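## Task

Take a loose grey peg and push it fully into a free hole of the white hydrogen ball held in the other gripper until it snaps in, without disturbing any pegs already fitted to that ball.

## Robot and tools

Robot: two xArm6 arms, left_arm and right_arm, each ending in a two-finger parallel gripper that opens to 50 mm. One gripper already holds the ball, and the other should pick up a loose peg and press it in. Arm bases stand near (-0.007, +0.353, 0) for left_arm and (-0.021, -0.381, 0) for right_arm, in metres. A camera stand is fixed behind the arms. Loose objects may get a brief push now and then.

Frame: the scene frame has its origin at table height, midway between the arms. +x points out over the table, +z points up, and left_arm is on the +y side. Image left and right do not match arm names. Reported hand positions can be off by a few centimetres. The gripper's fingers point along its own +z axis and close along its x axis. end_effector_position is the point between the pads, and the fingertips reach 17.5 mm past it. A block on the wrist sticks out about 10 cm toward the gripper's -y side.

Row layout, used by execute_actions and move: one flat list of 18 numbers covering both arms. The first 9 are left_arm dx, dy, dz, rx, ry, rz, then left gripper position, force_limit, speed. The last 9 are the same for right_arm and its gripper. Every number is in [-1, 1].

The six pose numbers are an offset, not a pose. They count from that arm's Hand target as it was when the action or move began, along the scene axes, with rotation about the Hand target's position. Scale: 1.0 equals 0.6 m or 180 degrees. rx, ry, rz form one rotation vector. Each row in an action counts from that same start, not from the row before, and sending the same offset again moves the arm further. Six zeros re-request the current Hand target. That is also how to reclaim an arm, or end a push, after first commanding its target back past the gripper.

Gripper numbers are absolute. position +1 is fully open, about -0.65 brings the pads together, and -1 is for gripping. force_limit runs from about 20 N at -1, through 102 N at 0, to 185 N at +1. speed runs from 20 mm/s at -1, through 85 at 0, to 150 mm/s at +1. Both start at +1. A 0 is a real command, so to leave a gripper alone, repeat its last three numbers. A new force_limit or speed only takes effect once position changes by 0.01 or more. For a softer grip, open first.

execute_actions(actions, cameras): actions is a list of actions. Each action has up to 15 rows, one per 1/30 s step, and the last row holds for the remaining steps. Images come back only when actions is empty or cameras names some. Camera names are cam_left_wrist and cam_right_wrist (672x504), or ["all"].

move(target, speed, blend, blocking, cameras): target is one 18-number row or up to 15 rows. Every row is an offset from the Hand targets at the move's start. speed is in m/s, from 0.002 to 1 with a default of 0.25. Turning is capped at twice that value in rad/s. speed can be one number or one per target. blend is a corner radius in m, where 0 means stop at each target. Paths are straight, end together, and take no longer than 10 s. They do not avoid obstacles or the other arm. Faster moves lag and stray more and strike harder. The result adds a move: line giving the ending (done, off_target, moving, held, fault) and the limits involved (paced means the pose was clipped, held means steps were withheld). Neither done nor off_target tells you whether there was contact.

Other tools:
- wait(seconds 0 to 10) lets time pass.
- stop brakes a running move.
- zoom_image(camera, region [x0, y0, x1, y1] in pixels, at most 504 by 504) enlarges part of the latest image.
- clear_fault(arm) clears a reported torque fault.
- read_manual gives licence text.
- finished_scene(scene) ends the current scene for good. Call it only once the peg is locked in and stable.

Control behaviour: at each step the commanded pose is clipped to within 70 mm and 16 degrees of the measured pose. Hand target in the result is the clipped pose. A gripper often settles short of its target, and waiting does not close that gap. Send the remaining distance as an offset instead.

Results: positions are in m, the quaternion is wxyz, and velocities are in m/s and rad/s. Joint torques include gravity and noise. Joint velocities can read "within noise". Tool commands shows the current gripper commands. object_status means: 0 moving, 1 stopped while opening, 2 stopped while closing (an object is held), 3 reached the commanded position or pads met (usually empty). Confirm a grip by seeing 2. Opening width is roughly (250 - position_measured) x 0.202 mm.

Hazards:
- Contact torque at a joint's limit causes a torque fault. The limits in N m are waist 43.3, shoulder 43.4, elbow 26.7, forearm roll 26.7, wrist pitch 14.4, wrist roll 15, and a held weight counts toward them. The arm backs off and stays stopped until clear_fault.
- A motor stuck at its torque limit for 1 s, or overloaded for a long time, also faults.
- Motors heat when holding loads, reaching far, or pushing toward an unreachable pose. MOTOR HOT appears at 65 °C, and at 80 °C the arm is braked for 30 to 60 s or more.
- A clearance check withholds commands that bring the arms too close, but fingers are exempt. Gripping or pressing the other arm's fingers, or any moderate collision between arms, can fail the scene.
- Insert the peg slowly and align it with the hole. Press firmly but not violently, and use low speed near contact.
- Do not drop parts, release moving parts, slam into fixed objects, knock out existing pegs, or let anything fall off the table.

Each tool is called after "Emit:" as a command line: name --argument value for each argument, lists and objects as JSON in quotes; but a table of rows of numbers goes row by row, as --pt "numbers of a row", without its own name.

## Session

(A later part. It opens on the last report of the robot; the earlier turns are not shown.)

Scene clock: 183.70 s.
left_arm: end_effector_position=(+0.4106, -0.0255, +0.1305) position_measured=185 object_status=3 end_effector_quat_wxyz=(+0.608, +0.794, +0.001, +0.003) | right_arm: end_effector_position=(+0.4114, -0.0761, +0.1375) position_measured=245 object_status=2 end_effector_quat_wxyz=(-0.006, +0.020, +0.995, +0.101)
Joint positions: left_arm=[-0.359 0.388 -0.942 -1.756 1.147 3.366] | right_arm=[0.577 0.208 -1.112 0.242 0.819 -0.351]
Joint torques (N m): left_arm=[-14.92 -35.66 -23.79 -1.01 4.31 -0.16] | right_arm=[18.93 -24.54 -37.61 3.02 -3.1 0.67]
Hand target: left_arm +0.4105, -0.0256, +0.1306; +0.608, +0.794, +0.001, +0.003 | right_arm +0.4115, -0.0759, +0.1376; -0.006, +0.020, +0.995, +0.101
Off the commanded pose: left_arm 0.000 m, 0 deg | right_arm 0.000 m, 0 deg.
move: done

Emit:
move --pt "0 0 0 0 0 0 -0.388235 1 1 0 -0.003 -0.0002 0 0 0 -1 0.3 -1" --pt "0 0 0 0 0 0 -0.388235 1 1 0 -0.003 -0.0027 0 0 0 -1 0.3 -1" --pt "0 0 0 0 0 0 -0.388235 1 1 0 0 -0.0025 0 0 0 -1 0.3 -1" --speed 0.02

Emit:
move --pt "0 0 0 0 0 0 -0.388235 1 1 0 -0.003 -0.0002 0 0 0 -1 0.3 -1" --pt "0 0 0 0 0 0 -0.388235 1 1 0 -0.003 0.0083 0 0 0 -1 0.3 -1" --pt "0 0 0 0 0 0 -0.388235 1 1 0 0 0.0085 0 0 0 -1 0.3 -1" --speed 0.02

Scene clock: 187.17 s.
left_arm: end_effector_position=(+0.4105, -0.0255, +0.1305) position_measured=185 object_status=3 end_effector_quat_wxyz=(+0.608, +0.794, +0.001, +0.003) | right_arm: end_effector_position=(+0.4115, -0.0761, +0.1360) position_measured=245 object_status=2 end_effector_quat_wxyz=(-0.006, +0.020, +0.995, +0.101)
Joint positions: left_arm=[-0.359 0.388 -0.942 -1.756 1.147 3.366] | right_arm=[0.577 0.21 -1.111 0.243 0.815 -0.352]
Joint torques (N m): left_arm=[-10.88 -32.19 -22.78 -1.21 3.57 -0.13] | right_arm=[16.51 -23.61 -35.73 2.31 -2.87 0.45]
Hand target: left_arm +0.4105, -0.0256, +0.1306; +0.608, +0.794, +0.001, +0.003 | right_arm +0.4115, -0.0759, +0.1361; -0.006, +0.020, +0.995, +0.101
Off the commanded pose: left_arm 0.000 m, 0 deg | right_arm 0.000 m, 0 deg.
move: done

Scene clock: 188.43 s.
left_arm: end_effector_position=(+0.4104, -0.0256, +0.1305) position_measured=185 object_status=3 end_effector_quat_wxyz=(+0.608, +0.794, +0.001, +0.003) | right_arm: end_effector_position=(+0.4115, -0.0759, +0.1412) position_measured=245 object_status=2 end_effector_quat_wxyz=(-0.006, +0.020, +0.995, +0.101)
Joint positions: left_arm=[-0.359 0.388 -0.942 -1.756 1.147 3.366] | right_arm=[0.576 0.203 -1.116 0.24 0.828 -0.348]
Joint torques (N m): left_arm=[1.66 -33.5 -20.44 -1.27 1.84 -0.09] | right_arm=[3.76 -19.45 -25.88 -0.22 -0.99 0.78]
Hand target: left_arm +0.4105, -0.0256, +0.1306; +0.608, +0.794, +0.001, +0.003 | right_arm +0.4115, -0.0759, +0.1412; -0.006, +0.020, +0.995, +0.101
Off the commanded pose: left_arm 0.000 m, 0 deg | right_arm 0.000 m, 0 deg.
move: done

Emit:
move --target '[0,0,0,0,0,0,-0.388235,1,1,0,0.0025,0.000175,0,0,0,-1,0.3,-1]' --speed 0.02 --cameras '["all"]'

Scene clock: 190.77 s.
left_arm: end_effector_position=(+0.4105, -0.0256, +0.1306) position_measured=185 object_status=3 end_effector_quat_wxyz=(+0.608, +0.794, +0.001, +0.003) | right_arm: end_effector_position=(+0.4115, -0.0744, +0.1413) position_measured=245 object_status=2 end_effector_quat_wxyz=(-0.006, +0.020, +0.995, +0.101)
Joint positions: left_arm=[-0.359 0.388 -0.942 -1.756 1.147 3.366] | right_arm=[0.579 0.205 -1.12 0.24 0.828 -0.345]
Joint torques (N m): left_arm=[-0.17 -37.57 -21.75 -1.2 2.63 -0.14] | right_arm=[5.71 -19.4 -25.31 -0.02 -0.9 0.69]
Hand target: left_arm +0.4105, -0.0256, +0.1306; +0.608, +0.794, +0.001, +0.003 | right_arm +0.4115, -0.0744, +0.1413; -0.006, +0.020, +0.995, +0.101
Off the commanded pose: left_arm 0.000 m, 0 deg | right_arm 0.000 m, 0 deg.
move: done

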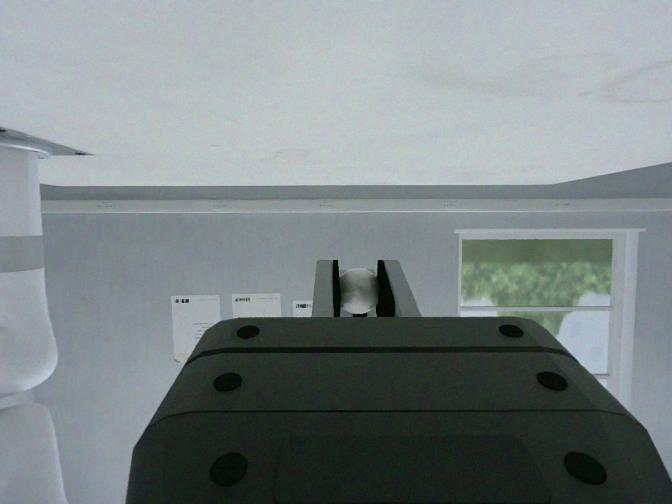

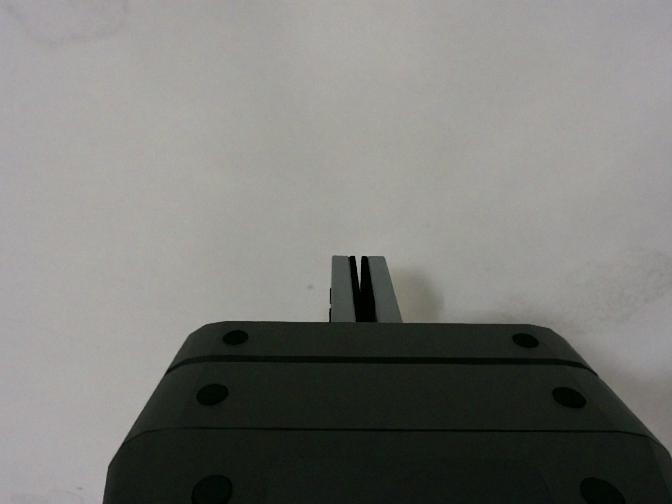

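Emit:
zoom_image --camera "cam_left_wrist" --region '[310, 250, 410, 325]'

Scaled by 5.040.

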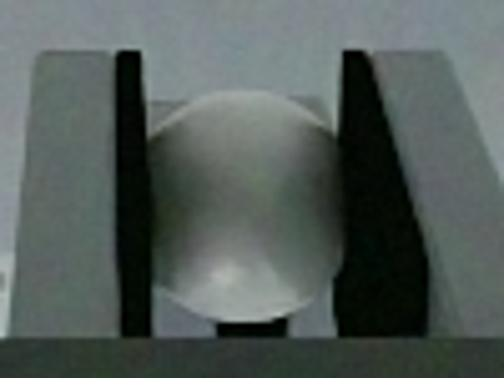

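Emit:
move --target '[0,0,0,0,0,0,-0.388235,1,1,0,0.0033,0.00023,0,0,0,-1,0.3,-1]' --speed 0.02

Scene clock: 194.07 s.
left_arm: end_effector_position=(+0.4105, -0.0256, +0.1306) position_measured=185 object_status=3 end_effector_quat_wxyz=(+0.608, +0.794, +0.001, +0.003) | right_arm: end_effector_position=(+0.4115, -0.0724, +0.1414) position_measured=245 object_status=2 end_effector_quat_wxyz=(-0.006, +0.020, +0.995, +0.101)
Joint positions: left_arm=[-0.359 0.388 -0.942 -1.756 1.147 3.366] | right_arm=[0.582 0.208 -1.124 0.239 0.829 -0.341]
Joint torques (N m): left_arm=[-2.58 -37.79 -23.7 -0.94 3.42 -0.11] | right_arm=[4.28 -18.4 -22.36 0.15 -0.84 0.65]
Hand target: left_arm +0.4105, -0.0256, +0.1306; +0.608, +0.794, +0.001, +0.003 | right_arm +0.4115, -0.0724, +0.1414; -0.006, +0.020, +0.995, +0.101
Off the commanded pose: left_arm 0.000 m, 0 deg | right_arm 0.000 m, 0 deg.
move: done

Emit:
move --target '[0,0,0,0,0,0,-0.388235,1,1,0,0.0025,0.00017,0,0,0,-1,0.3,-1]' --speed 0.02

Scene clock: 196.13 s.
left_arm: end_effector_position=(+0.4105, -0.0256, +0.1306) position_measured=185 object_status=3 end_effector_quat_wxyz=(+0.608, +0.794, +0.001, +0.003) | right_arm: end_effector_position=(+0.4115, -0.0709, +0.1415) position_measured=245 object_status=2 end_effector_quat_wxyz=(-0.006, +0.020, +0.995, +0.101)
Joint positions: left_arm=[-0.359 0.388 -0.942 -1.756 1.147 3.366] | right_arm=[0.585 0.21 -1.127 0.238 0.829 -0.338]
Joint torques (N m): left_arm=[-0.16 -37.92 -24.11 -0.75 3.9 -0.11] | right_arm=[6.13 -17.71 -22.66 -0.2 -0.42 0.68]
Hand target: left_arm +0.4105, -0.0256, +0.1306; +0.608, +0.794, +0.001, +0.003 | right_arm +0.4115, -0.0709, +0.1415; -0.006, +0.020, +0.995, +0.101
Off the commanded pose: left_arm 0.000 m, 0 deg | right_arm 0.000 m, 0 deg.
move: done

Emit:
move --target '[0,0,0,0,0,0,-0.388235,1,1,0,0,0.0017,0,0,0,-1,0.3,-1]' --speed 0.02

Emit:
move --target '[0,0,0,0,0,0,-0.388235,1,1,0,0,-0.0017,0,0,0,-1,0.3,-1]' --speed 0.02 --cameras '["cam_left_wrist"]'

Scene clock: 199.77 s.
left_arm: end_effector_position=(+0.4105, -0.0256, +0.1306) position_measured=185 object_status=3 end_effector_quat_wxyz=(+0.608, +0.794, +0.001, +0.003) | right_arm: end_effector_position=(+0.4114, -0.0709, +0.1425) position_measured=245 object_status=2 end_effector_quat_wxyz=(-0.006, +0.020, +0.995, +0.101)
Joint positions: left_arm=[-0.359 0.388 -0.942 -1.756 1.147 3.366] | right_arm=[0.585 0.209 -1.129 0.238 0.832 -0.338]
Joint torques (N m): left_arm=[0.34 -38.25 -24.02 -0.91 3.27 -0.06] | right_arm=[0.84 -20.74 -23.55 -0.27 -0.49 0.59]
Hand target: left_arm +0.4105, -0.0256, +0.1306; +0.608, +0.794, +0.001, +0.003 | right_arm +0.4115, -0.0709, +0.1426; -0.006, +0.020, +0.995, +0.101
Off the commanded pose: left_arm 0.000 m, 0 deg | right_arm 0.000 m, 0 deg.
move: done

Scene clock: 200.47 s.
left_arm: end_effector_position=(+0.4105, -0.0256, +0.1306) position_measured=185 object_status=3 end_effector_quat_wxyz=(+0.608, +0.794, +0.001, +0.003) | right_arm: end_effector_position=(+0.4115, -0.0709, +0.1416) position_measured=245 object_status=2 end_effector_quat_wxyz=(-0.006, +0.020, +0.995, +0.101)
Joint positions: left_arm=[-0.359 0.388 -0.942 -1.756 1.147 3.366] | right_arm=[0.585 0.21 -1.127 0.238 0.829 -0.338]
Joint torques (N m): left_arm=[0.16 -38.11 -23.28 -0.97 2.8 -0.04] | right_arm=[3.75 -17.45 -19.56 0.21 -1.13 -0.78]
Hand target: left_arm +0.4105, -0.0256, +0.1306; +0.608, +0.794, +0.001, +0.003 | right_arm +0.4115, -0.0709, +0.1415; -0.006, +0.020, +0.995, +0.101
Off the commanded pose: left_arm 0.000 m, 0 deg | right_arm 0.000 m, 0 deg.
move: done
Images, in order (width x height): cam_left_wrist 672x504.

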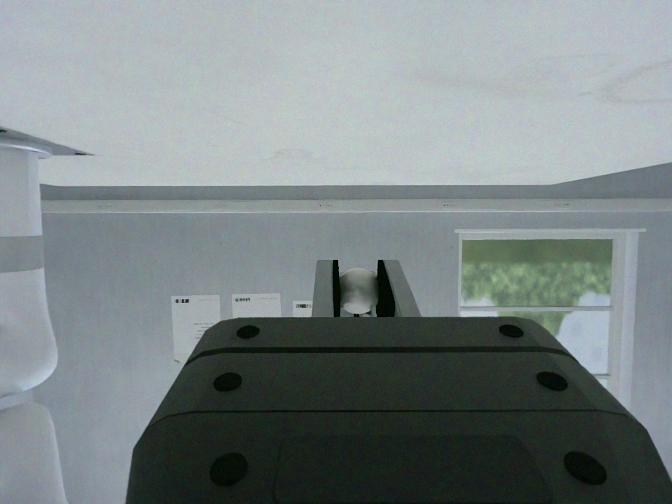

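Emit:
zoom_image --camera "cam_left_wrist" --region '[330, 260, 390, 320]'

Scaled by 8.400.

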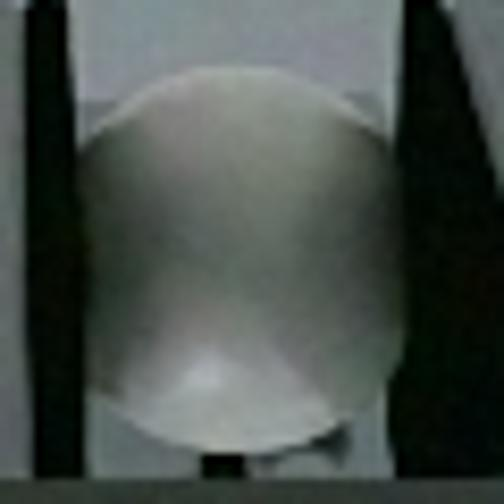

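Emit:
move --target '[0,0,0,0,0,0,-0.388235,1,1,0,-0.025,-0.00175,0,0,0,-1,0.3,-1]' --speed 0.05

Emit:
move --target '[0,0,0,0,0,0,-0.388235,1,1,0,0,0.013,0,0,0,-1,0.3,-1]' --speed 0.05 --cameras '["cam_left_wrist"]'

Emit:
zoom_image --camera "cam_left_wrist" --region '[310, 250, 410, 325]'

Scene clock: 205.33 s.
left_arm: end_effector_position=(+0.4105, -0.0257, +0.1306) position_measured=185 object_status=3 end_effector_quat_wxyz=(+0.608, +0.794, +0.001, +0.003) | right_arm: end_effector_position=(+0.4115, -0.0859, +0.1405) position_measured=245 object_status=2 end_effector_quat_wxyz=(-0.006, +0.020, +0.995, +0.101)
Joint positions: left_arm=[-0.359 0.388 -0.942 -1.756 1.147 3.366] | right_arm=[0.56 0.188 -1.095 0.243 0.825 -0.367]
Joint torques (N m): left_arm=[0.22 -32.35 -18.32 -0.96 1.48 -0.06] | right_arm=[-1.9 -22.18 -24.41 0.25 -1.96 -0.74]
Hand target: left_arm +0.4105, -0.0256, +0.1306; +0.608, +0.794, +0.001, +0.003 | right_arm +0.4115, -0.0859, +0.1405; -0.006, +0.020, +0.995, +0.101
Off the commanded pose: left_arm 0.000 m, 0 deg | right_arm 0.000 m, 0 deg.
move: done

Scene clock: 206.07 s.
left_arm: end_effector_position=(+0.4105, -0.0256, +0.1306) position_measured=185 object_status=3 end_effector_quat_wxyz=(+0.608, +0.794, +0.001, +0.003) | right_arm: end_effector_position=(+0.4115, -0.0859, +0.1483) position_measured=245 object_status=2 end_effector_quat_wxyz=(-0.006, +0.020, +0.995, +0.101)
Joint positions: left_arm=[-0.359 0.388 -0.942 -1.756 1.147 3.366] | right_arm=[0.559 0.176 -1.104 0.239 0.845 -0.362]
Joint torques (N m): left_arm=[0.26 -31.93 -18.29 -1.02 1.2 -0.07] | right_arm=[-2.02 -22.16 -26.59 -0.55 -0.96 0.72]
Hand target: left_arm +0.4105, -0.0256, +0.1306; +0.608, +0.794, +0.001, +0.003 | right_arm +0.4115, -0.0859, +0.1483; -0.006, +0.020, +0.995, +0.101
Off the commanded pose: left_arm 0.000 m, 0 deg | right_arm 0.000 m, 0 deg.
move: done
Images, in order (width x height): cam_left_wrist 672x504.

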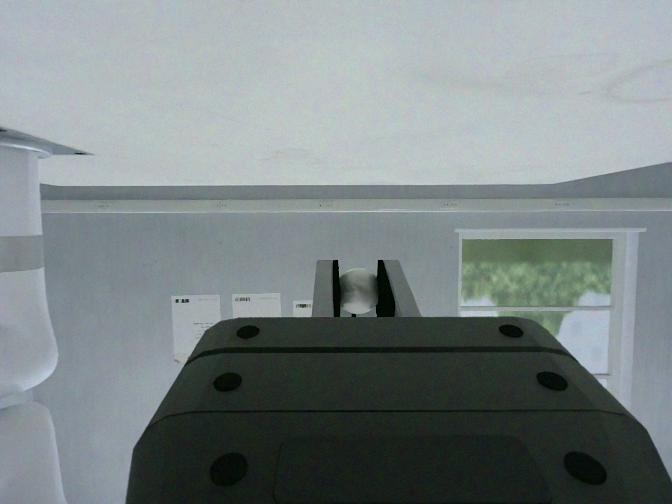

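Scaled by 5.040.

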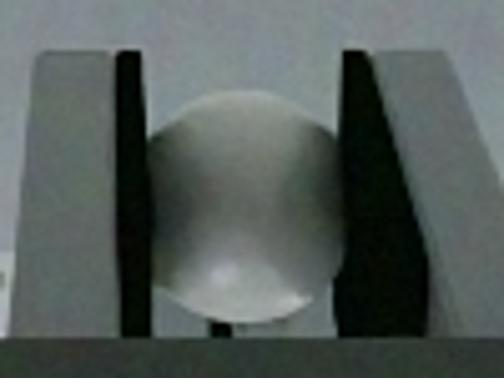

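Emit:
move --pt "0 0 0 0 0 0 -0.388235 1 1 0 -0.02 0 0 0 0 -1 0.3 -1" --pt "0 0 0 0 0 0 -0.388235 1 1 0 -0.02 -0.041 0 0 0 -1 0.3 -1" --speed 0.08 --blend 0.005 --cameras '["cam_left_wrist"]'

Emit:
zoom_image --camera "cam_left_wrist" --region '[310, 235, 410, 320]'

Scene clock: 211.00 s.
left_arm: end_effector_position=(+0.4105, -0.0256, +0.1306) position_measured=185 object_status=3 end_effector_quat_wxyz=(+0.608, +0.794, +0.001, +0.003) | right_arm: end_effector_position=(+0.4115, -0.0979, +0.1237) position_measured=245 object_status=2 end_effector_quat_wxyz=(-0.006, +0.020, +0.995, +0.101)
Joint positions: left_arm=[-0.359 0.388 -0.942 -1.756 1.147 3.366] | right_arm=[0.541 0.196 -1.054 0.256 0.78 -0.403]
Joint torques (N m): left_arm=[0.24 -31.9 -18.26 -1.01 1.09 -0.09] | right_arm=[2.33 -20.1 -24.05 0.36 -1.9 -0.67]
Hand target: left_arm +0.4105, -0.0256, +0.1306; +0.608, +0.794, +0.001, +0.003 | right_arm +0.4115, -0.0979, +0.1237; -0.006, +0.020, +0.995, +0.101
Off the commanded pose: left_arm 0.000 m, 0 deg | right_arm 0.000 m, 0 deg.
move: done
Images, in order (width x height): cam_left_wrist 672x504.

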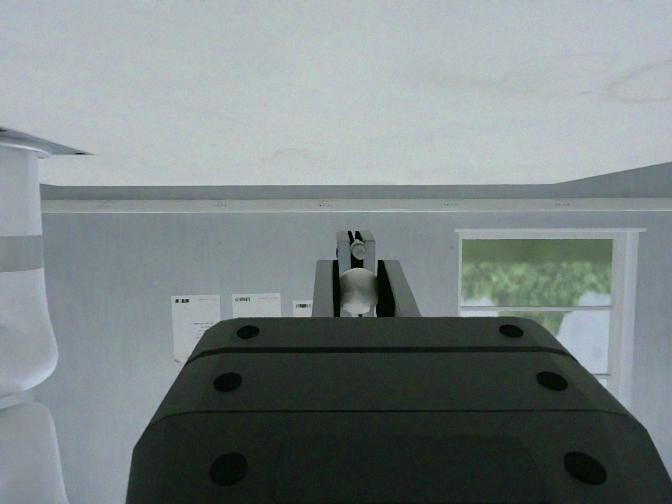

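Scaled by 5.040.

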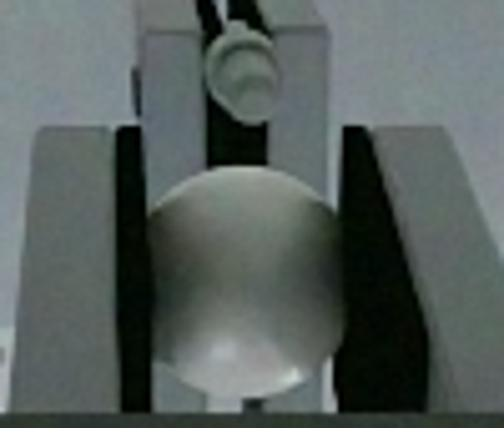

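Emit:
zoom_image --camera "cam_left_wrist" --region '[338, 225, 378, 270]'

Scaled by 11.200.

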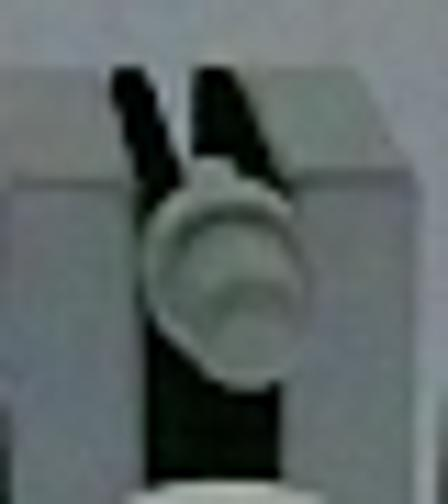

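Emit:
move --pt "0 0 0 0 0 0 -0.388235 1 1 0 -0.05 0 0 0 0 -1 0.3 -1" --pt "0 0 0 0 0 0 -0.388235 1 1 -0.0015 -0.0732 0.069 0.269 0 0 -1 0.3 -1" --speed 0.3 --blend 0.01 --cameras '["cam_right_wrist"]'

Emit:
zoom_image --camera "cam_right_wrist" --region '[310, 215, 410, 305]'

Scene clock: 231.53 s.
left_arm: end_effector_position=(+0.4105, -0.0256, +0.1306) position_measured=185 object_status=3 end_effector_quat_wxyz=(+0.608, +0.794, +0.001, +0.003) | right_arm: end_effector_position=(+0.4106, -0.1418, +0.1651) position_measured=245 object_status=2 end_effector_quat_wxyz=(-0.014, +0.016, +0.866, +0.500)
Joint positions: left_arm=[-0.359 0.388 -0.942 -1.756 1.147 3.366] | right_arm=[0.135 0.143 -0.874 1.269 1.125 -1.483]
Joint torques (N m): left_arm=[0.16 -31.68 -18.38 -1.05 1.17 -0.04] | right_arm=[-1.95 -17.93 -23.58 1.08 0.94 -0.71]
Hand target: left_arm +0.4105, -0.0256, +0.1306; +0.608, +0.794, +0.001, +0.003 | right_arm +0.4106, -0.1418, +0.1651; -0.014, +0.016, +0.866, +0.500
Off the commanded pose: left_arm 0.000 m, 0 deg | right_arm 0.000 m, 0 deg.
move: done
Images, in order (width x height): cam_right_wrist 672x504.

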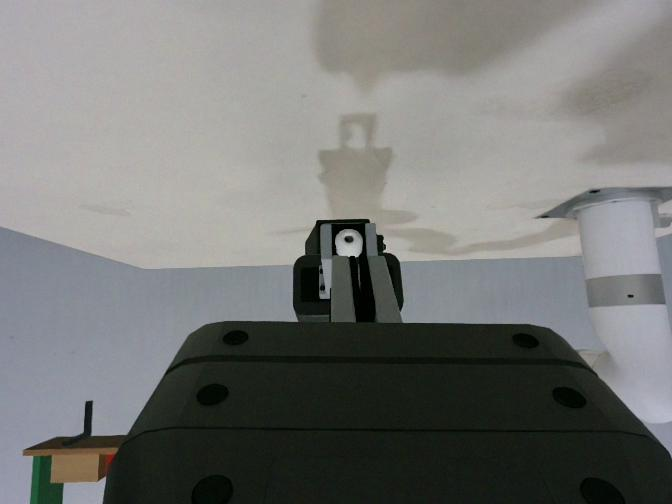

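Scaled by 5.040.

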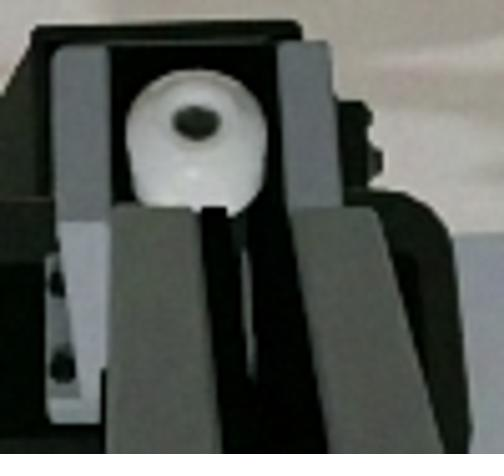

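Emit:
move --pt "0 0 0 0 0 0 -0.388235 1 1 0.003 0.023 -0.0693 -0.2886 -0.0134 0.0274 -1 0.3 -1" --pt "0 0 0 0 0 0 -0.388235 1 1 0.003 0.073 -0.0693 -0.2886 -0.0134 0.0274 -1 0.3 -1" --speed '[0.3,0.1]' --blend 0.01 --cameras '["cam_left_wrist"]'

Emit:
zoom_image --camera "cam_left_wrist" --region '[338, 225, 388, 275]'

Scene clock: 242.00 s.
left_arm: end_effector_position=(+0.4105, -0.0256, +0.1306) position_measured=185 object_status=3 end_effector_quat_wxyz=(+0.608, +0.794, +0.001, +0.003) | right_arm: end_effector_position=(+0.4124, -0.0981, +0.1235) position_measured=245 object_status=2 end_effector_quat_wxyz=(-0.008, -0.026, +0.997, +0.070)
Joint positions: left_arm=[-0.359 0.388 -0.942 -1.756 1.147 3.366] | right_arm=[0.555 0.222 -1.103 0.176 0.836 -0.421]
Joint torques (N m): left_arm=[0.04 -31.81 -18.23 -1.11 1.19 0.01] | right_arm=[2.24 -20.53 -26.09 -0.6 -1.09 0.65]
Hand target: left_arm +0.4105, -0.0256, +0.1306; +0.608, +0.794, +0.001, +0.003 | right_arm +0.4124, -0.0980, +0.1235; -0.008, -0.026, +0.997, +0.070
Off the commanded pose: left_arm 0.000 m, 0 deg | right_arm 0.000 m, 0 deg.
move: done
Images, in order (width x height): cam_left_wrist 672x504.

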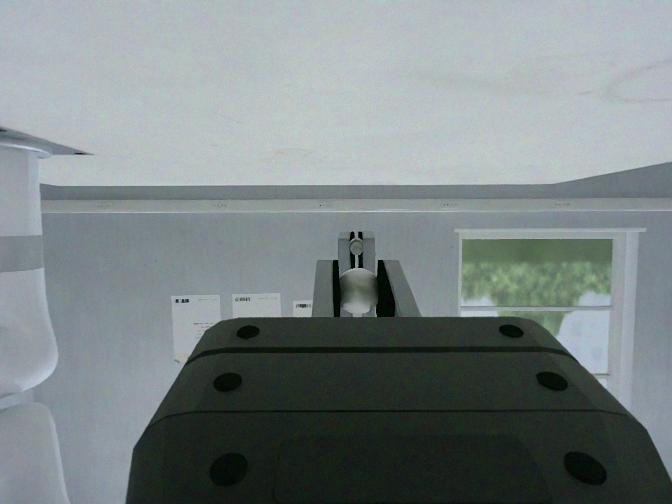

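Scaled by 10.080.

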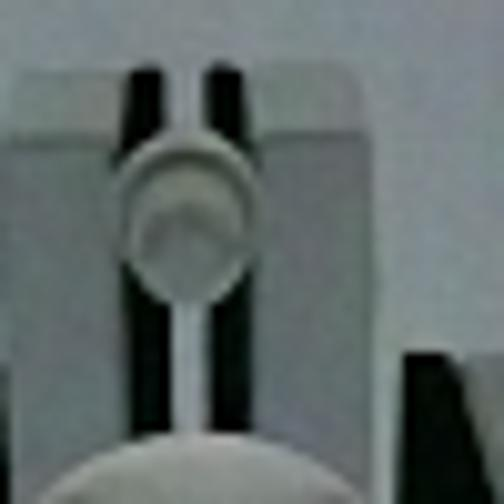

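Emit:
move --pt "0 0 0 0 0 0 -0.388235 1 1 0.001 0.022 0.019 0 0 0 -1 0.3 -1" --pt "0 0 0 0 0 0 -0.388235 1 1 -0.0002 0.0367 0.019 0 0 0 -1 0.3 -1" --speed '[0.1,0.02]'

Scene clock: 247.27 s.
left_arm: end_effector_position=(+0.4105, -0.0256, +0.1306) position_measured=185 object_status=3 end_effector_quat_wxyz=(+0.608, +0.794, +0.001, +0.003) | right_arm: end_effector_position=(+0.4123, -0.0760, +0.1349) position_measured=245 object_status=2 end_effector_quat_wxyz=(-0.008, -0.026, +0.997, +0.070)
Joint positions: left_arm=[-0.359 0.388 -0.942 -1.756 1.147 3.366] | right_arm=[0.591 0.24 -1.162 0.167 0.872 -0.375]
Joint torques (N m): left_arm=[0.01 -31.9 -18.3 -1.19 1.14 0.01] | right_arm=[2.18 -21.31 -26.54 -0.56 -1.13 0.67]
Hand target: left_arm +0.4105, -0.0256, +0.1306; +0.608, +0.794, +0.001, +0.003 | right_arm +0.4122, -0.0760, +0.1349; -0.008, -0.026, +0.997, +0.070
Off the commanded pose: left_arm 0.000 m, 0 deg | right_arm 0.000 m, 0 deg.
move: done

Emit:
move --target '[0,0,0,0,0,0,-0.388235,1,1,-0.00015,0.0025,0.00015,0,0,0,-1,0.3,-1]' --speed 0.02

Scene clock: 249.13 s.
left_arm: end_effector_position=(+0.4105, -0.0256, +0.1306) position_measured=185 object_status=3 end_effector_quat_wxyz=(+0.608, +0.794, +0.001, +0.003) | right_arm: end_effector_position=(+0.4121, -0.0745, +0.1350) position_measured=245 object_status=2 end_effector_quat_wxyz=(-0.008, -0.026, +0.997, +0.070)
Joint positions: left_arm=[-0.359 0.388 -0.942 -1.756 1.147 3.366] | right_arm=[0.593 0.242 -1.165 0.167 0.872 -0.373]
Joint torques (N m): left_arm=[0.19 -31.89 -18.28 -1.23 1.47 -0.01] | right_arm=[2.3 -21.82 -27.84 -0.53 -1.54 0.71]
Hand target: left_arm +0.4105, -0.0256, +0.1306; +0.608, +0.794, +0.001, +0.003 | right_arm +0.4122, -0.0745, +0.1350; -0.008, -0.026, +0.997, +0.070
Off the commanded pose: left_arm 0.000 m, 0 deg | right_arm 0.000 m, 0 deg.
move: done

Still free, likely entering. Continue.

Emit:
move --target '[0,0,0,0,0,0,-0.388235,1,1,-0.00015,0.0025,0.00015,0,0,0,-1,0.3,-1]' --speed 0.02

Emit:
move --target '[0,0,0,0,0,0,-0.388235,1,1,-0.00015,0.0025,0.00015,0,0,0,-1,0.3,-1]' --speed 0.02

Scene clock: 253.10 s.
left_arm: end_effector_position=(+0.4105, -0.0256, +0.1306) position_measured=185 object_status=3 end_effector_quat_wxyz=(+0.608, +0.794, +0.001, +0.003) | right_arm: end_effector_position=(+0.4121, -0.0730, +0.1351) position_measured=245 object_status=2 end_effector_quat_wxyz=(-0.008, -0.026, +0.997, +0.070)
Joint positions: left_arm=[-0.359 0.388 -0.942 -1.756 1.147 3.366] | right_arm=[0.596 0.244 -1.168 0.167 0.873 -0.37]
Joint torques (N m): left_arm=[-0.09 -32.04 -18.35 -0.87 2.09 0.14] | right_arm=[1.69 -21.6 -27.67 -0.56 -1.52 0.82]
Hand target: left_arm +0.4105, -0.0256, +0.1306; +0.608, +0.794, +0.001, +0.003 | right_arm +0.4121, -0.0730, +0.1351; -0.008, -0.026, +0.997, +0.070
Off the commanded pose: left_arm 0.000 m, 0 deg | right_arm 0.000 m, 0 deg.
move: done

Scene clock: 253.80 s.
left_arm: end_effector_position=(+0.4105, -0.0256, +0.1306) position_measured=185 object_status=3 end_effector_quat_wxyz=(+0.608, +0.794, +0.001, +0.003) | right_arm: end_effector_position=(+0.4120, -0.0715, +0.1352) position_measured=245 object_status=2 end_effector_quat_wxyz=(-0.008, -0.026, +0.997, +0.070)
Joint positions: left_arm=[-0.359 0.388 -0.942 -1.756 1.147 3.366] | right_arm=[0.598 0.246 -1.171 0.167 0.874 -0.367]
Joint torques (N m): left_arm=[-0.13 -31.94 -18.34 -0.57 2.1 0.08] | right_arm=[2.1 -21.6 -27.68 -0.58 -1.66 0.71]
Hand target: left_arm +0.4105, -0.0256, +0.1306; +0.608, +0.794, +0.001, +0.003 | right_arm +0.4120, -0.0715, +0.1352; -0.008, -0.026, +0.997, +0.070
Off the commanded pose: left_arm 0.000 m, 0 deg | right_arm 0.000 m, 0 deg.
move: done

Emit:
move --target '[0,0,0,0,0,0,-0.388235,1,1,-0.00015,0.0025,0.00015,0,0,0,-1,0.3,-1]' --speed 0.02

Emit:
move --target '[0,0,0,0,0,0,-0.388235,1,1,-0.0001,0.0017,0.0001,0,0,0,-1,0.3,-1]' --speed 0.02

Scene clock: 256.13 s.
left_arm: end_effector_position=(+0.4105, -0.0256, +0.1306) position_measured=185 object_status=3 end_effector_quat_wxyz=(+0.608, +0.794, +0.001, +0.003) | right_arm: end_effector_position=(+0.4119, -0.0700, +0.1353) position_measured=245 object_status=2 end_effector_quat_wxyz=(-0.008, -0.026, +0.997, +0.070)
Joint positions: left_arm=[-0.359 0.388 -0.942 -1.756 1.147 3.366] | right_arm=[0.601 0.248 -1.175 0.166 0.874 -0.364]
Joint torques (N m): left_arm=[-0.94 -31.98 -18.53 -0.19 2.1 0.07] | right_arm=[4.31 -21.86 -28.77 -0.08 -1.81 0.76]
Hand target: left_arm +0.4105, -0.0256, +0.1306; +0.608, +0.794, +0.001, +0.003 | right_arm +0.4119, -0.0700, +0.1353; -0.008, -0.026, +0.997, +0.070
Off the commanded pose: left_arm 0.000 m, 0 deg | right_arm 0.000 m, 0 deg.
move: done

Scene clock: 256.83 s.
left_arm: end_effector_position=(+0.4105, -0.0256, +0.1306) position_measured=185 object_status=3 end_effector_quat_wxyz=(+0.608, +0.794, +0.001, +0.003) | right_arm: end_effector_position=(+0.4118, -0.0690, +0.1353) position_measured=245 object_status=2 end_effector_quat_wxyz=(-0.008, -0.026, +0.997, +0.070)
Joint positions: left_arm=[-0.359 0.388 -0.942 -1.756 1.147 3.366] | right_arm=[0.602 0.25 -1.177 0.166 0.875 -0.362]
Joint torques (N m): left_arm=[-5.05 -32.3 -19.26 -0.21 2.71 0.03] | right_arm=[6.8 -22.99 -31.59 0.64 -2.56 0.68]
Hand target: left_arm +0.4105, -0.0256, +0.1306; +0.608, +0.794, +0.001, +0.003 | right_arm +0.4118, -0.0690, +0.1353; -0.008, -0.026, +0.997, +0.070
Off the commanded pose: left_arm 0.000 m, 0 deg | right_arm 0.000 m, 0 deg.
move: done

Contact rising. Small steps.

Emit:
move --target '[0,0,0,0,0,0,-0.388235,1,1,-0.0001,0.0013,0.0001,0,0,0,-1,0.3,-1]' --speed 0.02

Emit:
move --target '[0,0,0,0,0,0,-0.388235,1,1,-0.0001,0.0013,0.0001,0,0,0,-1,0.3,-1]' --speed 0.02

Scene clock: 259.17 s.
left_arm: end_effector_position=(+0.4105, -0.0256, +0.1306) position_measured=185 object_status=3 end_effector_quat_wxyz=(+0.608, +0.794, +0.001, +0.003) | right_arm: end_effector_position=(+0.4118, -0.0682, +0.1354) position_measured=245 object_status=2 end_effector_quat_wxyz=(-0.008, -0.026, +0.997, +0.070)
Joint positions: left_arm=[-0.359 0.388 -0.942 -1.756 1.147 3.366] | right_arm=[0.604 0.251 -1.178 0.166 0.875 -0.361]
Joint torques (N m): left_arm=[-8.01 -33.33 -19.48 -0.33 3.51 0.06] | right_arm=[8.27 -23.55 -33.68 0.94 -3.18 0.72]
Hand target: left_arm +0.4105, -0.0256, +0.1306; +0.608, +0.794, +0.001, +0.003 | right_arm +0.4118, -0.0682, +0.1354; -0.008, -0.026, +0.997, +0.070
Off the commanded pose: left_arm 0.000 m, 0 deg | right_arm 0.000 m, 0 deg.
move: done

Scene clock: 259.87 s.
left_arm: end_effector_position=(+0.4105, -0.0256, +0.1306) position_measured=185 object_status=3 end_effector_quat_wxyz=(+0.608, +0.794, +0.001, +0.003) | right_arm: end_effector_position=(+0.4117, -0.0675, +0.1354) position_measured=245 object_status=2 end_effector_quat_wxyz=(-0.008, -0.026, +0.997, +0.070)
Joint positions: left_arm=[-0.359 0.388 -0.942 -1.756 1.147 3.366] | right_arm=[0.605 0.252 -1.18 0.166 0.876 -0.359]
Joint torques (N m): left_arm=[-8.92 -33.63 -19.02 -0.28 3.89 0.05] | right_arm=[9.46 -23.74 -34.8 1.17 -3.58 0.75]
Hand target: left_arm +0.4105, -0.0256, +0.1306; +0.608, +0.794, +0.001, +0.003 | right_arm +0.4117, -0.0674, +0.1354; -0.008, -0.026, +0.997, +0.070
Off the commanded pose: left_arm 0.000 m, 0 deg | right_arm 0.000 m, 0 deg.
move: done

Emit:
move --target '[0,0,0,0,0,0,-0.388235,1,1,-0.0001,0.0015,0.0001,0,0,0,-1,0.3,-1]' --speed 0.02

Emit:
move --target '[0,0,0,0,0,0,-0.388235,1,1,-0.0001,0.0015,0.0001,0,0,0,-1,0.3,-1]' --speed 0.02 --cameras '["cam_left_wrist"]'

Emit:
zoom_image --camera "cam_left_wrist" --region '[310, 250, 410, 325]'

Scene clock: 263.13 s.
left_arm: end_effector_position=(+0.4105, -0.0256, +0.1306) position_measured=185 object_status=3 end_effector_quat_wxyz=(+0.608, +0.794, +0.001, +0.003) | right_arm: end_effector_position=(+0.4116, -0.0666, +0.1355) position_measured=245 object_status=2 end_effector_quat_wxyz=(-0.008, -0.026, +0.997, +0.070)
Joint positions: left_arm=[-0.359 0.388 -0.942 -1.756 1.147 3.366] | right_arm=[0.606 0.253 -1.182 0.166 0.876 -0.358]
Joint torques (N m): left_arm=[-14.1 -35.06 -21.28 -0.27 4.83 0.04] | right_arm=[15.58 -25.12 -38.58 2.72 -4.37 0.7]
Hand target: left_arm +0.4105, -0.0256, +0.1306; +0.608, +0.794, +0.001, +0.003 | right_arm +0.4116, -0.0665, +0.1355; -0.008, -0.026, +0.997, +0.070
Off the commanded pose: left_arm 0.000 m, 0 deg | right_arm 0.000 m, 0 deg.
move: done

Scene clock: 263.83 s.
left_arm: end_effector_position=(+0.4105, -0.0256, +0.1306) position_measured=185 object_status=3 end_effector_quat_wxyz=(+0.608, +0.794, +0.001, +0.003) | right_arm: end_effector_position=(+0.4116, -0.0657, +0.1355) position_measured=245 object_status=2 end_effector_quat_wxyz=(-0.008, -0.026, +0.997, +0.069)
Joint positions: left_arm=[-0.359 0.388 -0.942 -1.756 1.147 3.366] | right_arm=[0.608 0.255 -1.184 0.165 0.877 -0.356]
Joint torques (N m): left_arm=[-22.93 -34.97 -24.26 -0.34 6.36 0.05] | right_arm=[24.05 -27.22 -44.12 4.66 -5.63 0.67]
Hand target: left_arm +0.4105, -0.0256, +0.1306; +0.608, +0.794, +0.001, +0.003 | right_arm +0.4116, -0.0656, +0.1356; -0.008, -0.026, +0.997, +0.070
Off the commanded pose: left_arm 0.000 m, 0 deg | right_arm 0.000 m, 0 deg.
move: done
Images, in order (width x height): cam_left_wrist 672x504.

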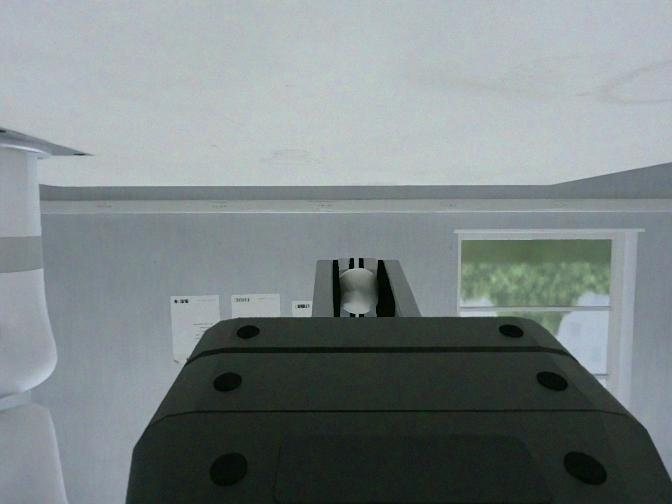

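Scaled by 5.040.

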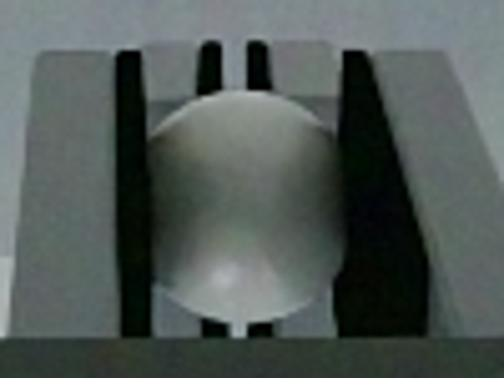

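Emit:
move --target '[0,0,0,0,0,0,-0.388235,1,1,-0.0001,0.001,0.0001,0,0,0,-1,0.3,-1]' --speed 0.02

Scene clock: 266.20 s.
left_arm: end_effector_position=(+0.4105, -0.0256, +0.1306) position_measured=185 object_status=3 end_effector_quat_wxyz=(+0.608, +0.794, +0.001, +0.003) | right_arm: end_effector_position=(+0.4117, -0.0654, +0.1356) position_measured=245 object_status=2 end_effector_quat_wxyz=(-0.008, -0.025, +0.997, +0.070)
Joint positions: left_arm=[-0.359 0.388 -0.942 -1.756 1.147 3.366] | right_arm=[0.608 0.255 -1.185 0.165 0.877 -0.355]
Joint torques (N m): left_arm=[-25.99 -32.85 -24.36 -0.3 7.21 0.11] | right_arm=[27.15 -28.35 -47.76 5.27 -6.61 0.79]
Hand target: left_arm +0.4105, -0.0256, +0.1306; +0.608, +0.794, +0.001, +0.003 | right_arm +0.4115, -0.0650, +0.1356; -0.008, -0.026, +0.997, +0.070
Off the commanded pose: left_arm 0.000 m, 0 deg | right_arm 0.000 m, 0 deg.
move: done

Emit:
move --target '[0,0,0,0,0,0,-0.388235,1,1,-0.0001,0.001,0.0001,0,0,0,-1,0.3,-1]' --speed 0.02

Scene clock: 268.17 s.
left_arm: end_effector_position=(+0.4106, -0.0255, +0.1306) position_measured=185 object_status=3 end_effector_quat_wxyz=(+0.608, +0.794, +0.001, +0.003) | right_arm: end_effector_position=(+0.4119, -0.0650, +0.1357) position_measured=245 object_status=2 end_effector_quat_wxyz=(-0.008, -0.025, +0.997, +0.070)
Joint positions: left_arm=[-0.359 0.388 -0.942 -1.756 1.147 3.366] | right_arm=[0.609 0.256 -1.186 0.165 0.877 -0.354]
Joint torques (N m): left_arm=[-28.11 -30.95 -24.49 -0.19 7.52 0.08] | right_arm=[29.91 -29.11 -49.62 5.87 -6.91 0.66]
Hand target: left_arm +0.4105, -0.0256, +0.1306; +0.608, +0.794, +0.001, +0.003 | right_arm +0.4115, -0.0644, +0.1357; -0.008, -0.026, +0.997, +0.070
Off the commanded pose: left_arm 0.000 m, 0 deg | right_arm 0.001 m, 0 deg.
move: done

Emit:
move --target '[0,0,0,0,0,0,-0.388235,1,1,0.0002,-0.0025,-0.0002,0,0,0,-1,0.3,-1]' --speed 0.02

Emit:
move --target '[0,0,0,0,0,0,-0.388235,1,1,0,0,0,0,0,0,-0.3,0.3,-1]' --speed 0.02

Scene clock: 270.93 s.
left_arm: end_effector_position=(+0.4105, -0.0256, +0.1306) position_measured=185 object_status=3 end_effector_quat_wxyz=(+0.608, +0.794, +0.001, +0.003) | right_arm: end_effector_position=(+0.4116, -0.0659, +0.1356) position_measured=245 object_status=2 end_effector_quat_wxyz=(-0.008, -0.026, +0.997, +0.070)
Joint positions: left_arm=[-0.359 0.388 -0.942 -1.756 1.148 3.366] | right_arm=[0.608 0.254 -1.183 0.166 0.876 -0.357]
Joint torques (N m): left_arm=[-25.34 -30.58 -23.23 -0.65 6.47 0.2] | right_arm=[17.86 -29.07 -42.39 4.67 -6.33 -0.74]
Hand target: left_arm +0.4105, -0.0256, +0.1306; +0.608, +0.794, +0.001, +0.003 | right_arm +0.4116, -0.0659, +0.1356; -0.008, -0.026, +0.997, +0.070
Off the commanded pose: left_arm 0.000 m, 0 deg | right_arm 0.000 m, 0 deg.
move: done

Scene clock: 271.63 s.
left_arm: end_effector_position=(+0.4104, -0.0257, +0.1306) position_measured=185 object_status=3 end_effector_quat_wxyz=(+0.608, +0.794, +0.001, +0.003) | right_arm: end_effector_position=(+0.4116, -0.0659, +0.1356) position_measured=198 object_status=0 end_effector_quat_wxyz=(-0.008, -0.026, +0.997, +0.070)
Joint positions: left_arm=[-0.359 0.388 -0.942 -1.756 1.147 3.366] | right_arm=[0.608 0.254 -1.183 0.166 0.876 -0.357]
Joint torques (N m): left_arm=[2.47 -34.31 -18.29 0.19 1.17 0.07] | right_arm=[-1.89 -21.45 -24.59 -0.56 -0.94 -0.36]
Hand target: left_arm +0.4105, -0.0256, +0.1306; +0.608, +0.794, +0.001, +0.003 | right_arm +0.4116, -0.0659, +0.1356; -0.008, -0.026, +0.997, +0.070
Off the commanded pose: left_arm 0.000 m, 0 deg | right_arm 0.000 m, 0 deg.
move: done

Emit:
move --pt "0 0 0 0 0 0 -0.388235 1 1 0.003 -0.058 -0.0035 0 0 0 -0.3 0.3 -1" --pt "0 0 0 0 0 0 -0.388235 1 1 -0.0017 -0.1265 0.0492 0.2886 0.0134 -0.0274 -0.3 0.3 -1" --speed '[0.08,0.3]' --blend 0.005 --cameras '["cam_right_wrist"]'

Emit:
zoom_image --camera "cam_right_wrist" --region '[310, 215, 410, 305]'

Scene clock: 277.40 s.
left_arm: end_effector_position=(+0.4105, -0.0256, +0.1306) position_measured=185 object_status=3 end_effector_quat_wxyz=(+0.608, +0.794, +0.001, +0.003) | right_arm: end_effector_position=(+0.4106, -0.1418, +0.1651) position_measured=198 object_status=3 end_effector_quat_wxyz=(-0.014, +0.016, +0.866, +0.500)
Joint positions: left_arm=[-0.359 0.388 -0.942 -1.756 1.147 3.366] | right_arm=[0.135 0.143 -0.874 1.269 1.125 -1.483]
Joint torques (N m): left_arm=[2.94 -36.41 -19.27 0.12 1.14 0.16] | right_arm=[-1.83 -17.8 -21.61 1.11 1 -0.7]
Hand target: left_arm +0.4105, -0.0256, +0.1306; +0.608, +0.794, +0.001, +0.003 | right_arm +0.4106, -0.1418, +0.1651; -0.014, +0.016, +0.866, +0.500
Off the commanded pose: left_arm 0.000 m, 0 deg | right_arm 0.000 m, 0 deg.
move: done
Images, in order (width x height): cam_right_wrist 672x504.

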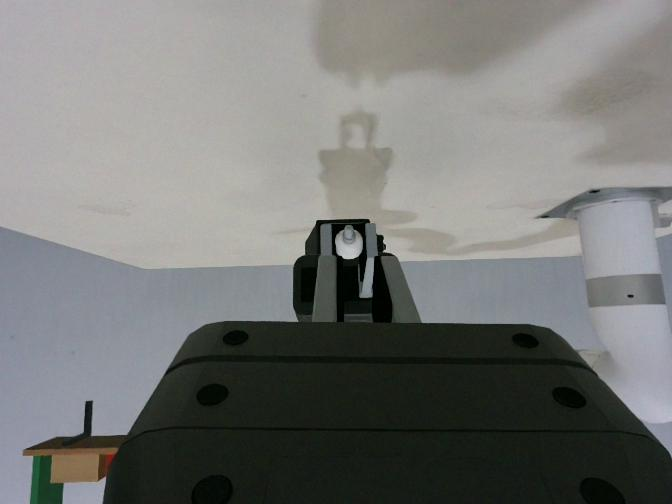

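Scaled by 5.040.

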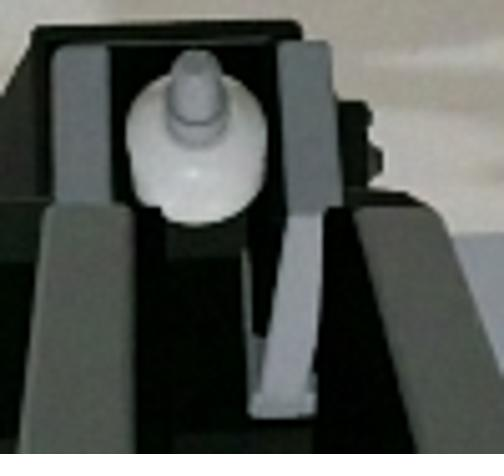

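Emit:
move --pt "0 0 0 0 0 0 -0.388235 1 1 0 0.02 0.1 -0.2 0 0 -0.3 0.3 -1" --pt "0 0 0 0 0 0 -0.388235 1 1 0 0.1447 0.0898 -0.3333 0 0 -0.3 0.3 -1" --speed 0.3 --blend 0.02 --cameras '["cam_right_wrist"]'

Scene clock: 284.73 s.
left_arm: end_effector_position=(+0.4105, -0.0256, +0.1306) position_measured=185 object_status=3 end_effector_quat_wxyz=(+0.608, +0.794, +0.001, +0.003) | right_arm: end_effector_position=(+0.4106, -0.0550, +0.2190) position_measured=198 object_status=3 end_effector_quat_wxyz=(-0.004, +0.021, +1.000, +0.000)
Joint positions: left_arm=[-0.359 0.388 -0.942 -1.756 1.147 3.366] | right_arm=[0.669 0.24 -1.432 0.005 1.198 -0.102]
Joint torques (N m): left_arm=[2.55 -36.37 -19.15 0.06 1.14 0.17] | right_arm=[2.18 -21.92 -27.76 -0.79 -0.95 0.71]
Hand target: left_arm +0.4105, -0.0256, +0.1306; +0.608, +0.794, +0.001, +0.003 | right_arm +0.4106, -0.0550, +0.2190; -0.004, +0.021, +1.000, +0.000
Off the commanded pose: left_arm 0.000 m, 0 deg | right_arm 0.000 m, 0 deg.
move: done
Images, in order (width x height): cam_right_wrist 672x504.

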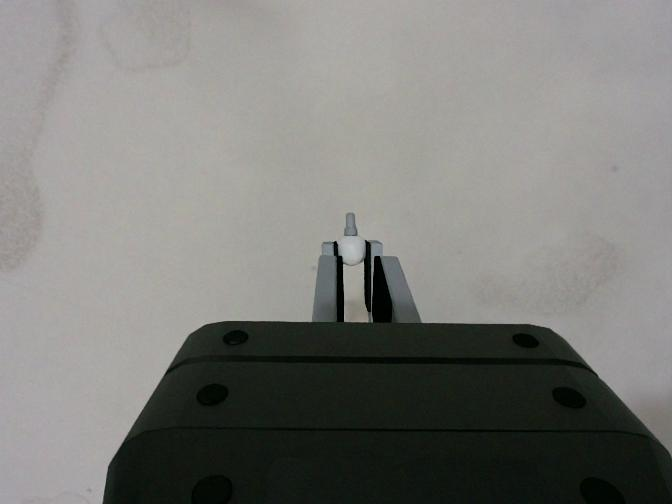

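Emit:
zoom_image --camera "cam_right_wrist" --region '[322, 205, 382, 275]'

Scaled by 7.200.

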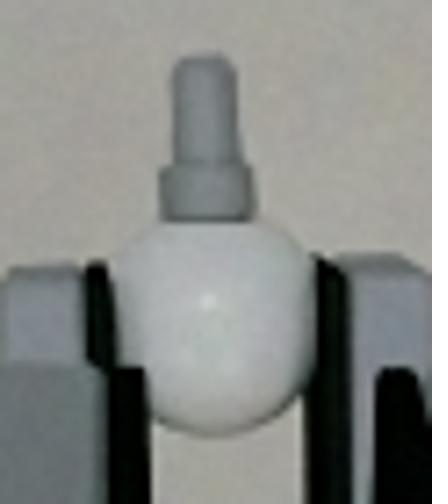

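Emit:
move --pt "0 0 0 0 0 0 -0.388235 1 1 0.0055 -0.0847 -0.02 0.0444 0.002 0.0294 -0.3 0.3 -1" --pt "0 0 0 0 0 0 -0.388235 1 1 0.0055 -0.0847 -0.143 0.0444 0.002 0.0294 -0.3 0.3 -1" --pt "0 0 0 0 0 0 -0.388235 1 1 0.0017 -0.0182 -0.139 0.0444 0.002 0.0294 -0.3 0.3 -1" --speed '[0.25,0.2,0.06]' --blend '[0.015,0.005,0]' --cameras '["cam_left_wrist"]'

Emit:
zoom_image --camera "cam_left_wrist" --region '[310, 250, 410, 325]'

Scene clock: 299.67 s.
left_arm: end_effector_position=(+0.4105, -0.0256, +0.1306) position_measured=185 object_status=3 end_effector_quat_wxyz=(+0.608, +0.794, +0.001, +0.003) | right_arm: end_effector_position=(+0.4116, -0.0660, +0.1356) position_measured=198 object_status=3 end_effector_quat_wxyz=(-0.008, -0.026, +0.997, +0.069)
Joint positions: left_arm=[-0.359 0.388 -0.942 -1.756 1.147 3.366] | right_arm=[0.608 0.254 -1.183 0.165 0.876 -0.356]
Joint torques (N m): left_arm=[2.5 -36.27 -19.13 0 1.15 0.11] | right_arm=[2.17 -21.06 -26.69 -0.58 -1.06 0.73]
Hand target: left_arm +0.4105, -0.0256, +0.1306; +0.608, +0.794, +0.001, +0.003 | right_arm +0.4116, -0.0659, +0.1356; -0.008, -0.026, +0.997, +0.069
Off the commanded pose: left_arm 0.000 m, 0 deg | right_arm 0.000 m, 0 deg.
move: done
Images, in order (width x height): cam_left_wrist 672x504.

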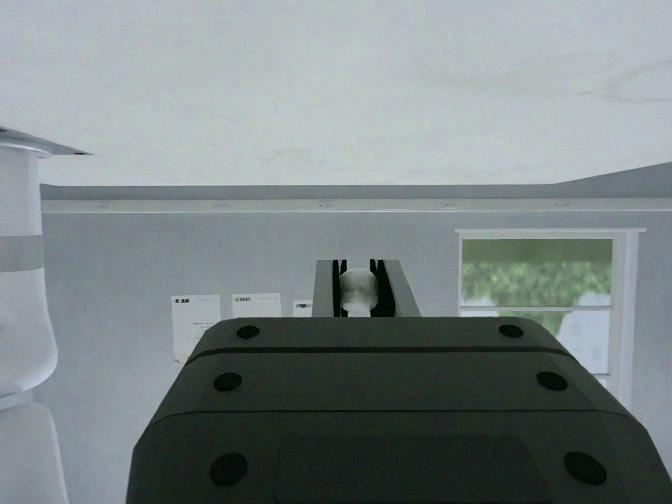

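Scaled by 5.040.

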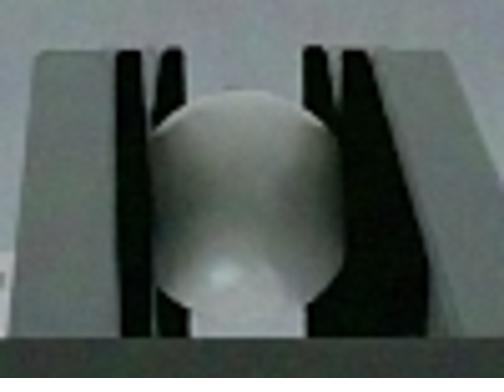

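Emit:
move --target '[0,0,0,0,0,0,-0.388235,1,1,0,0,0,0,0,0,-1,0.0,-1]' --speed 0.02

Emit:
move --target '[0,0,0,0,0,0,-0.388235,1,1,-0.0001,0.002,0.0001,0,0,0,-1,0.0,-1]' --speed 0.02

Scene clock: 302.00 s.
left_arm: end_effector_position=(+0.4105, -0.0256, +0.1306) position_measured=185 object_status=3 end_effector_quat_wxyz=(+0.608, +0.794, +0.001, +0.003) | right_arm: end_effector_position=(+0.4115, -0.0659, +0.1355) position_measured=239 object_status=0 end_effector_quat_wxyz=(-0.008, -0.026, +0.997, +0.069)
Joint positions: left_arm=[-0.359 0.388 -0.942 -1.756 1.147 3.366] | right_arm=[0.608 0.254 -1.183 0.165 0.877 -0.356]
Joint torques (N m): left_arm=[-4.01 -35.83 -16.04 0.01 3.44 0.17] | right_arm=[-3.79 -22.15 -27.7 -0.62 -3.09 0.69]
Hand target: left_arm +0.4105, -0.0256, +0.1306; +0.608, +0.794, +0.001, +0.003 | right_arm +0.4116, -0.0659, +0.1356; -0.008, -0.026, +0.997, +0.069
Off the commanded pose: left_arm 0.000 m, 0 deg | right_arm 0.000 m, 0 deg.
move: done

Scene clock: 302.70 s.
left_arm: end_effector_position=(+0.4105, -0.0256, +0.1305) position_measured=185 object_status=3 end_effector_quat_wxyz=(+0.608, +0.794, +0.001, +0.003) | right_arm: end_effector_position=(+0.4115, -0.0648, +0.1356) position_measured=239 object_status=2 end_effector_quat_wxyz=(-0.008, -0.026, +0.997, +0.069)
Joint positions: left_arm=[-0.359 0.388 -0.942 -1.756 1.147 3.366] | right_arm=[0.609 0.256 -1.186 0.165 0.877 -0.354]
Joint torques (N m): left_arm=[-11.84 -35.42 -20.61 0.04 4.77 0.11] | right_arm=[11.67 -24.12 -36.01 1.88 -3.92 0.71]
Hand target: left_arm +0.4105, -0.0256, +0.1306; +0.608, +0.794, +0.001, +0.003 | right_arm +0.4115, -0.0647, +0.1356; -0.008, -0.026, +0.997, +0.069
Off the commanded pose: left_arm 0.000 m, 0 deg | right_arm 0.000 m, 0 deg.
move: done

Emit:
move --target '[0,0,0,0,0,0,-0.388235,1,1,-0.0001,0.0015,0.0001,0,0,0,-1,0.0,-1]' --speed 0.02

Emit:
move --target '[0,0,0,0,0,0,-0.388235,1,1,-0.0001,0.0012,0.0001,0,0,0,-1,0.0,-1]' --speed 0.02

Scene clock: 305.33 s.
left_arm: end_effector_position=(+0.4105, -0.0256, +0.1306) position_measured=185 object_status=3 end_effector_quat_wxyz=(+0.608, +0.794, +0.001, +0.003) | right_arm: end_effector_position=(+0.4115, -0.0639, +0.1356) position_measured=239 object_status=2 end_effector_quat_wxyz=(-0.008, -0.026, +0.997, +0.069)
Joint positions: left_arm=[-0.359 0.388 -0.942 -1.756 1.147 3.366] | right_arm=[0.611 0.257 -1.188 0.165 0.877 -0.353]
Joint torques (N m): left_arm=[-20.13 -33.37 -23.6 -0.26 6.17 0.2] | right_arm=[22.1 -26.54 -42.54 4.13 -5.27 0.66]
Hand target: left_arm +0.4105, -0.0256, +0.1306; +0.608, +0.794, +0.001, +0.003 | right_arm +0.4115, -0.0638, +0.1357; -0.008, -0.026, +0.997, +0.069
Off the commanded pose: left_arm 0.000 m, 0 deg | right_arm 0.000 m, 0 deg.
move: done

Scene clock: 306.03 s.
left_arm: end_effector_position=(+0.4105, -0.0256, +0.1306) position_measured=185 object_status=3 end_effector_quat_wxyz=(+0.608, +0.794, +0.001, +0.003) | right_arm: end_effector_position=(+0.4116, -0.0634, +0.1357) position_measured=239 object_status=2 end_effector_quat_wxyz=(-0.008, -0.025, +0.997, +0.069)
Joint positions: left_arm=[-0.359 0.388 -0.942 -1.756 1.147 3.366] | right_arm=[0.612 0.258 -1.189 0.165 0.878 -0.351]
Joint torques (N m): left_arm=[-25.89 -33.1 -25.17 -0.69 7.31 0.24] | right_arm=[26.67 -27.82 -46.66 5.21 -6.47 0.71]
Hand target: left_arm +0.4105, -0.0256, +0.1306; +0.608, +0.794, +0.001, +0.003 | right_arm +0.4114, -0.0631, +0.1357; -0.008, -0.026, +0.997, +0.069
Off the commanded pose: left_arm 0.000 m, 0 deg | right_arm 0.000 m, 0 deg.
move: done

Emit:
move --target '[0,0,0,0,0,0,-0.388235,1,1,-0.0001,0.0013,0.0001,0,0,0,-1,0.0,-1]' --speed 0.02

Emit:
move --target '[0,0,0,0,0,0,-0.388235,1,1,-0.0001,0.001,0.0001,0,0,0,-1,0.0,-1]' --speed 0.02

Scene clock: 308.07 s.
left_arm: end_effector_position=(+0.4106, -0.0254, +0.1306) position_measured=185 object_status=3 end_effector_quat_wxyz=(+0.608, +0.794, +0.001, +0.003) | right_arm: end_effector_position=(+0.4118, -0.0629, +0.1358) position_measured=239 object_status=2 end_effector_quat_wxyz=(-0.008, -0.025, +0.997, +0.069)
Joint positions: left_arm=[-0.359 0.388 -0.942 -1.756 1.147 3.366] | right_arm=[0.612 0.259 -1.191 0.165 0.878 -0.35]
Joint torques (N m): left_arm=[-28.41 -31.58 -25.33 -1.21 8.15 0.17] | right_arm=[30.48 -28.72 -49.3 6.01 -6.91 0.66]
Hand target: left_arm +0.4105, -0.0256, +0.1306; +0.608, +0.794, +0.001, +0.003 | right_arm +0.4113, -0.0623, +0.1358; -0.008, -0.026, +0.997, +0.069
Off the commanded pose: left_arm 0.000 m, 0 deg | right_arm 0.001 m, 0 deg.
move: done

Scene clock: 308.77 s.
left_arm: end_effector_position=(+0.4108, -0.0253, +0.1306) position_measured=185 object_status=3 end_effector_quat_wxyz=(+0.608, +0.794, +0.001, +0.003) | right_arm: end_effector_position=(+0.4119, -0.0626, +0.1359) position_measured=239 object_status=2 end_effector_quat_wxyz=(-0.008, -0.025, +0.997, +0.069)
Joint positions: left_arm=[-0.359 0.388 -0.942 -1.756 1.147 3.366] | right_arm=[0.613 0.26 -1.192 0.164 0.878 -0.349]
Joint torques (N m): left_arm=[-30.39 -31.17 -26.25 -1.22 8.09 0.18] | right_arm=[33.37 -29.62 -51.04 6.66 -7.28 0.6]
Hand target: left_arm +0.4105, -0.0256, +0.1306; +0.608, +0.794, +0.001, +0.003 | right_arm +0.4113, -0.0617, +0.1359; -0.008, -0.026, +0.997, +0.069
Off the commanded pose: left_arm 0.000 m, 0 deg | right_arm 0.001 m, 0 deg.
move: done

Emit:
move --pt "0 0 0 0 0 0 -0.388235 1 1 0.0004 -0.0035 -0.0002 0 0 0 -1 0.0 -1" --speed 0.02

Emit:
move --target '[0,0,0,0,0,0,-0.388235,1,1,0,0,0,0,0,0,-0.3,0.3,-1]' --speed 0.02

Scene clock: 311.50 s.
left_arm: end_effector_position=(+0.4105, -0.0256, +0.1306) position_measured=185 object_status=3 end_effector_quat_wxyz=(+0.608, +0.794, +0.001, +0.003) | right_arm: end_effector_position=(+0.4115, -0.0638, +0.1358) position_measured=239 object_status=2 end_effector_quat_wxyz=(-0.008, -0.026, +0.997, +0.070)
Joint positions: left_arm=[-0.359 0.388 -0.942 -1.756 1.148 3.366] | right_arm=[0.611 0.257 -1.188 0.165 0.877 -0.353]
Joint torques (N m): left_arm=[-25.84 -31.12 -23.54 -0.98 6.56 0.1] | right_arm=[18.61 -29.01 -42.32 4.91 -6.32 -0.82]
Hand target: left_arm +0.4105, -0.0256, +0.1306; +0.608, +0.794, +0.001, +0.003 | right_arm +0.4115, -0.0638, +0.1357; -0.008, -0.026, +0.997, +0.069
Off the commanded pose: left_arm 0.000 m, 0 deg | right_arm 0.000 m, 0 deg.
move: done

Scene clock: 312.17 s.
left_arm: end_effector_position=(+0.4104, -0.0257, +0.1306) position_measured=185 object_status=3 end_effector_quat_wxyz=(+0.608, +0.794, +0.001, +0.003) | right_arm: end_effector_position=(+0.4116, -0.0638, +0.1358) position_measured=198 object_status=3 end_effector_quat_wxyz=(-0.008, -0.026, +0.997, +0.070)
Joint positions: left_arm=[-0.359 0.388 -0.942 -1.756 1.148 3.366] | right_arm=[0.611 0.257 -1.188 0.165 0.877 -0.353]
Joint torques (N m): left_arm=[2.59 -34.17 -18.32 0.27 1.13 0.21] | right_arm=[-1.89 -21.65 -24.65 -0.64 -1.1 -0.3]
Hand target: left_arm +0.4105, -0.0256, +0.1306; +0.608, +0.794, +0.001, +0.003 | right_arm +0.4115, -0.0638, +0.1357; -0.008, -0.026, +0.997, +0.069
Off the commanded pose: left_arm 0.000 m, 0 deg | right_arm 0.000 m, 0 deg.
move: done


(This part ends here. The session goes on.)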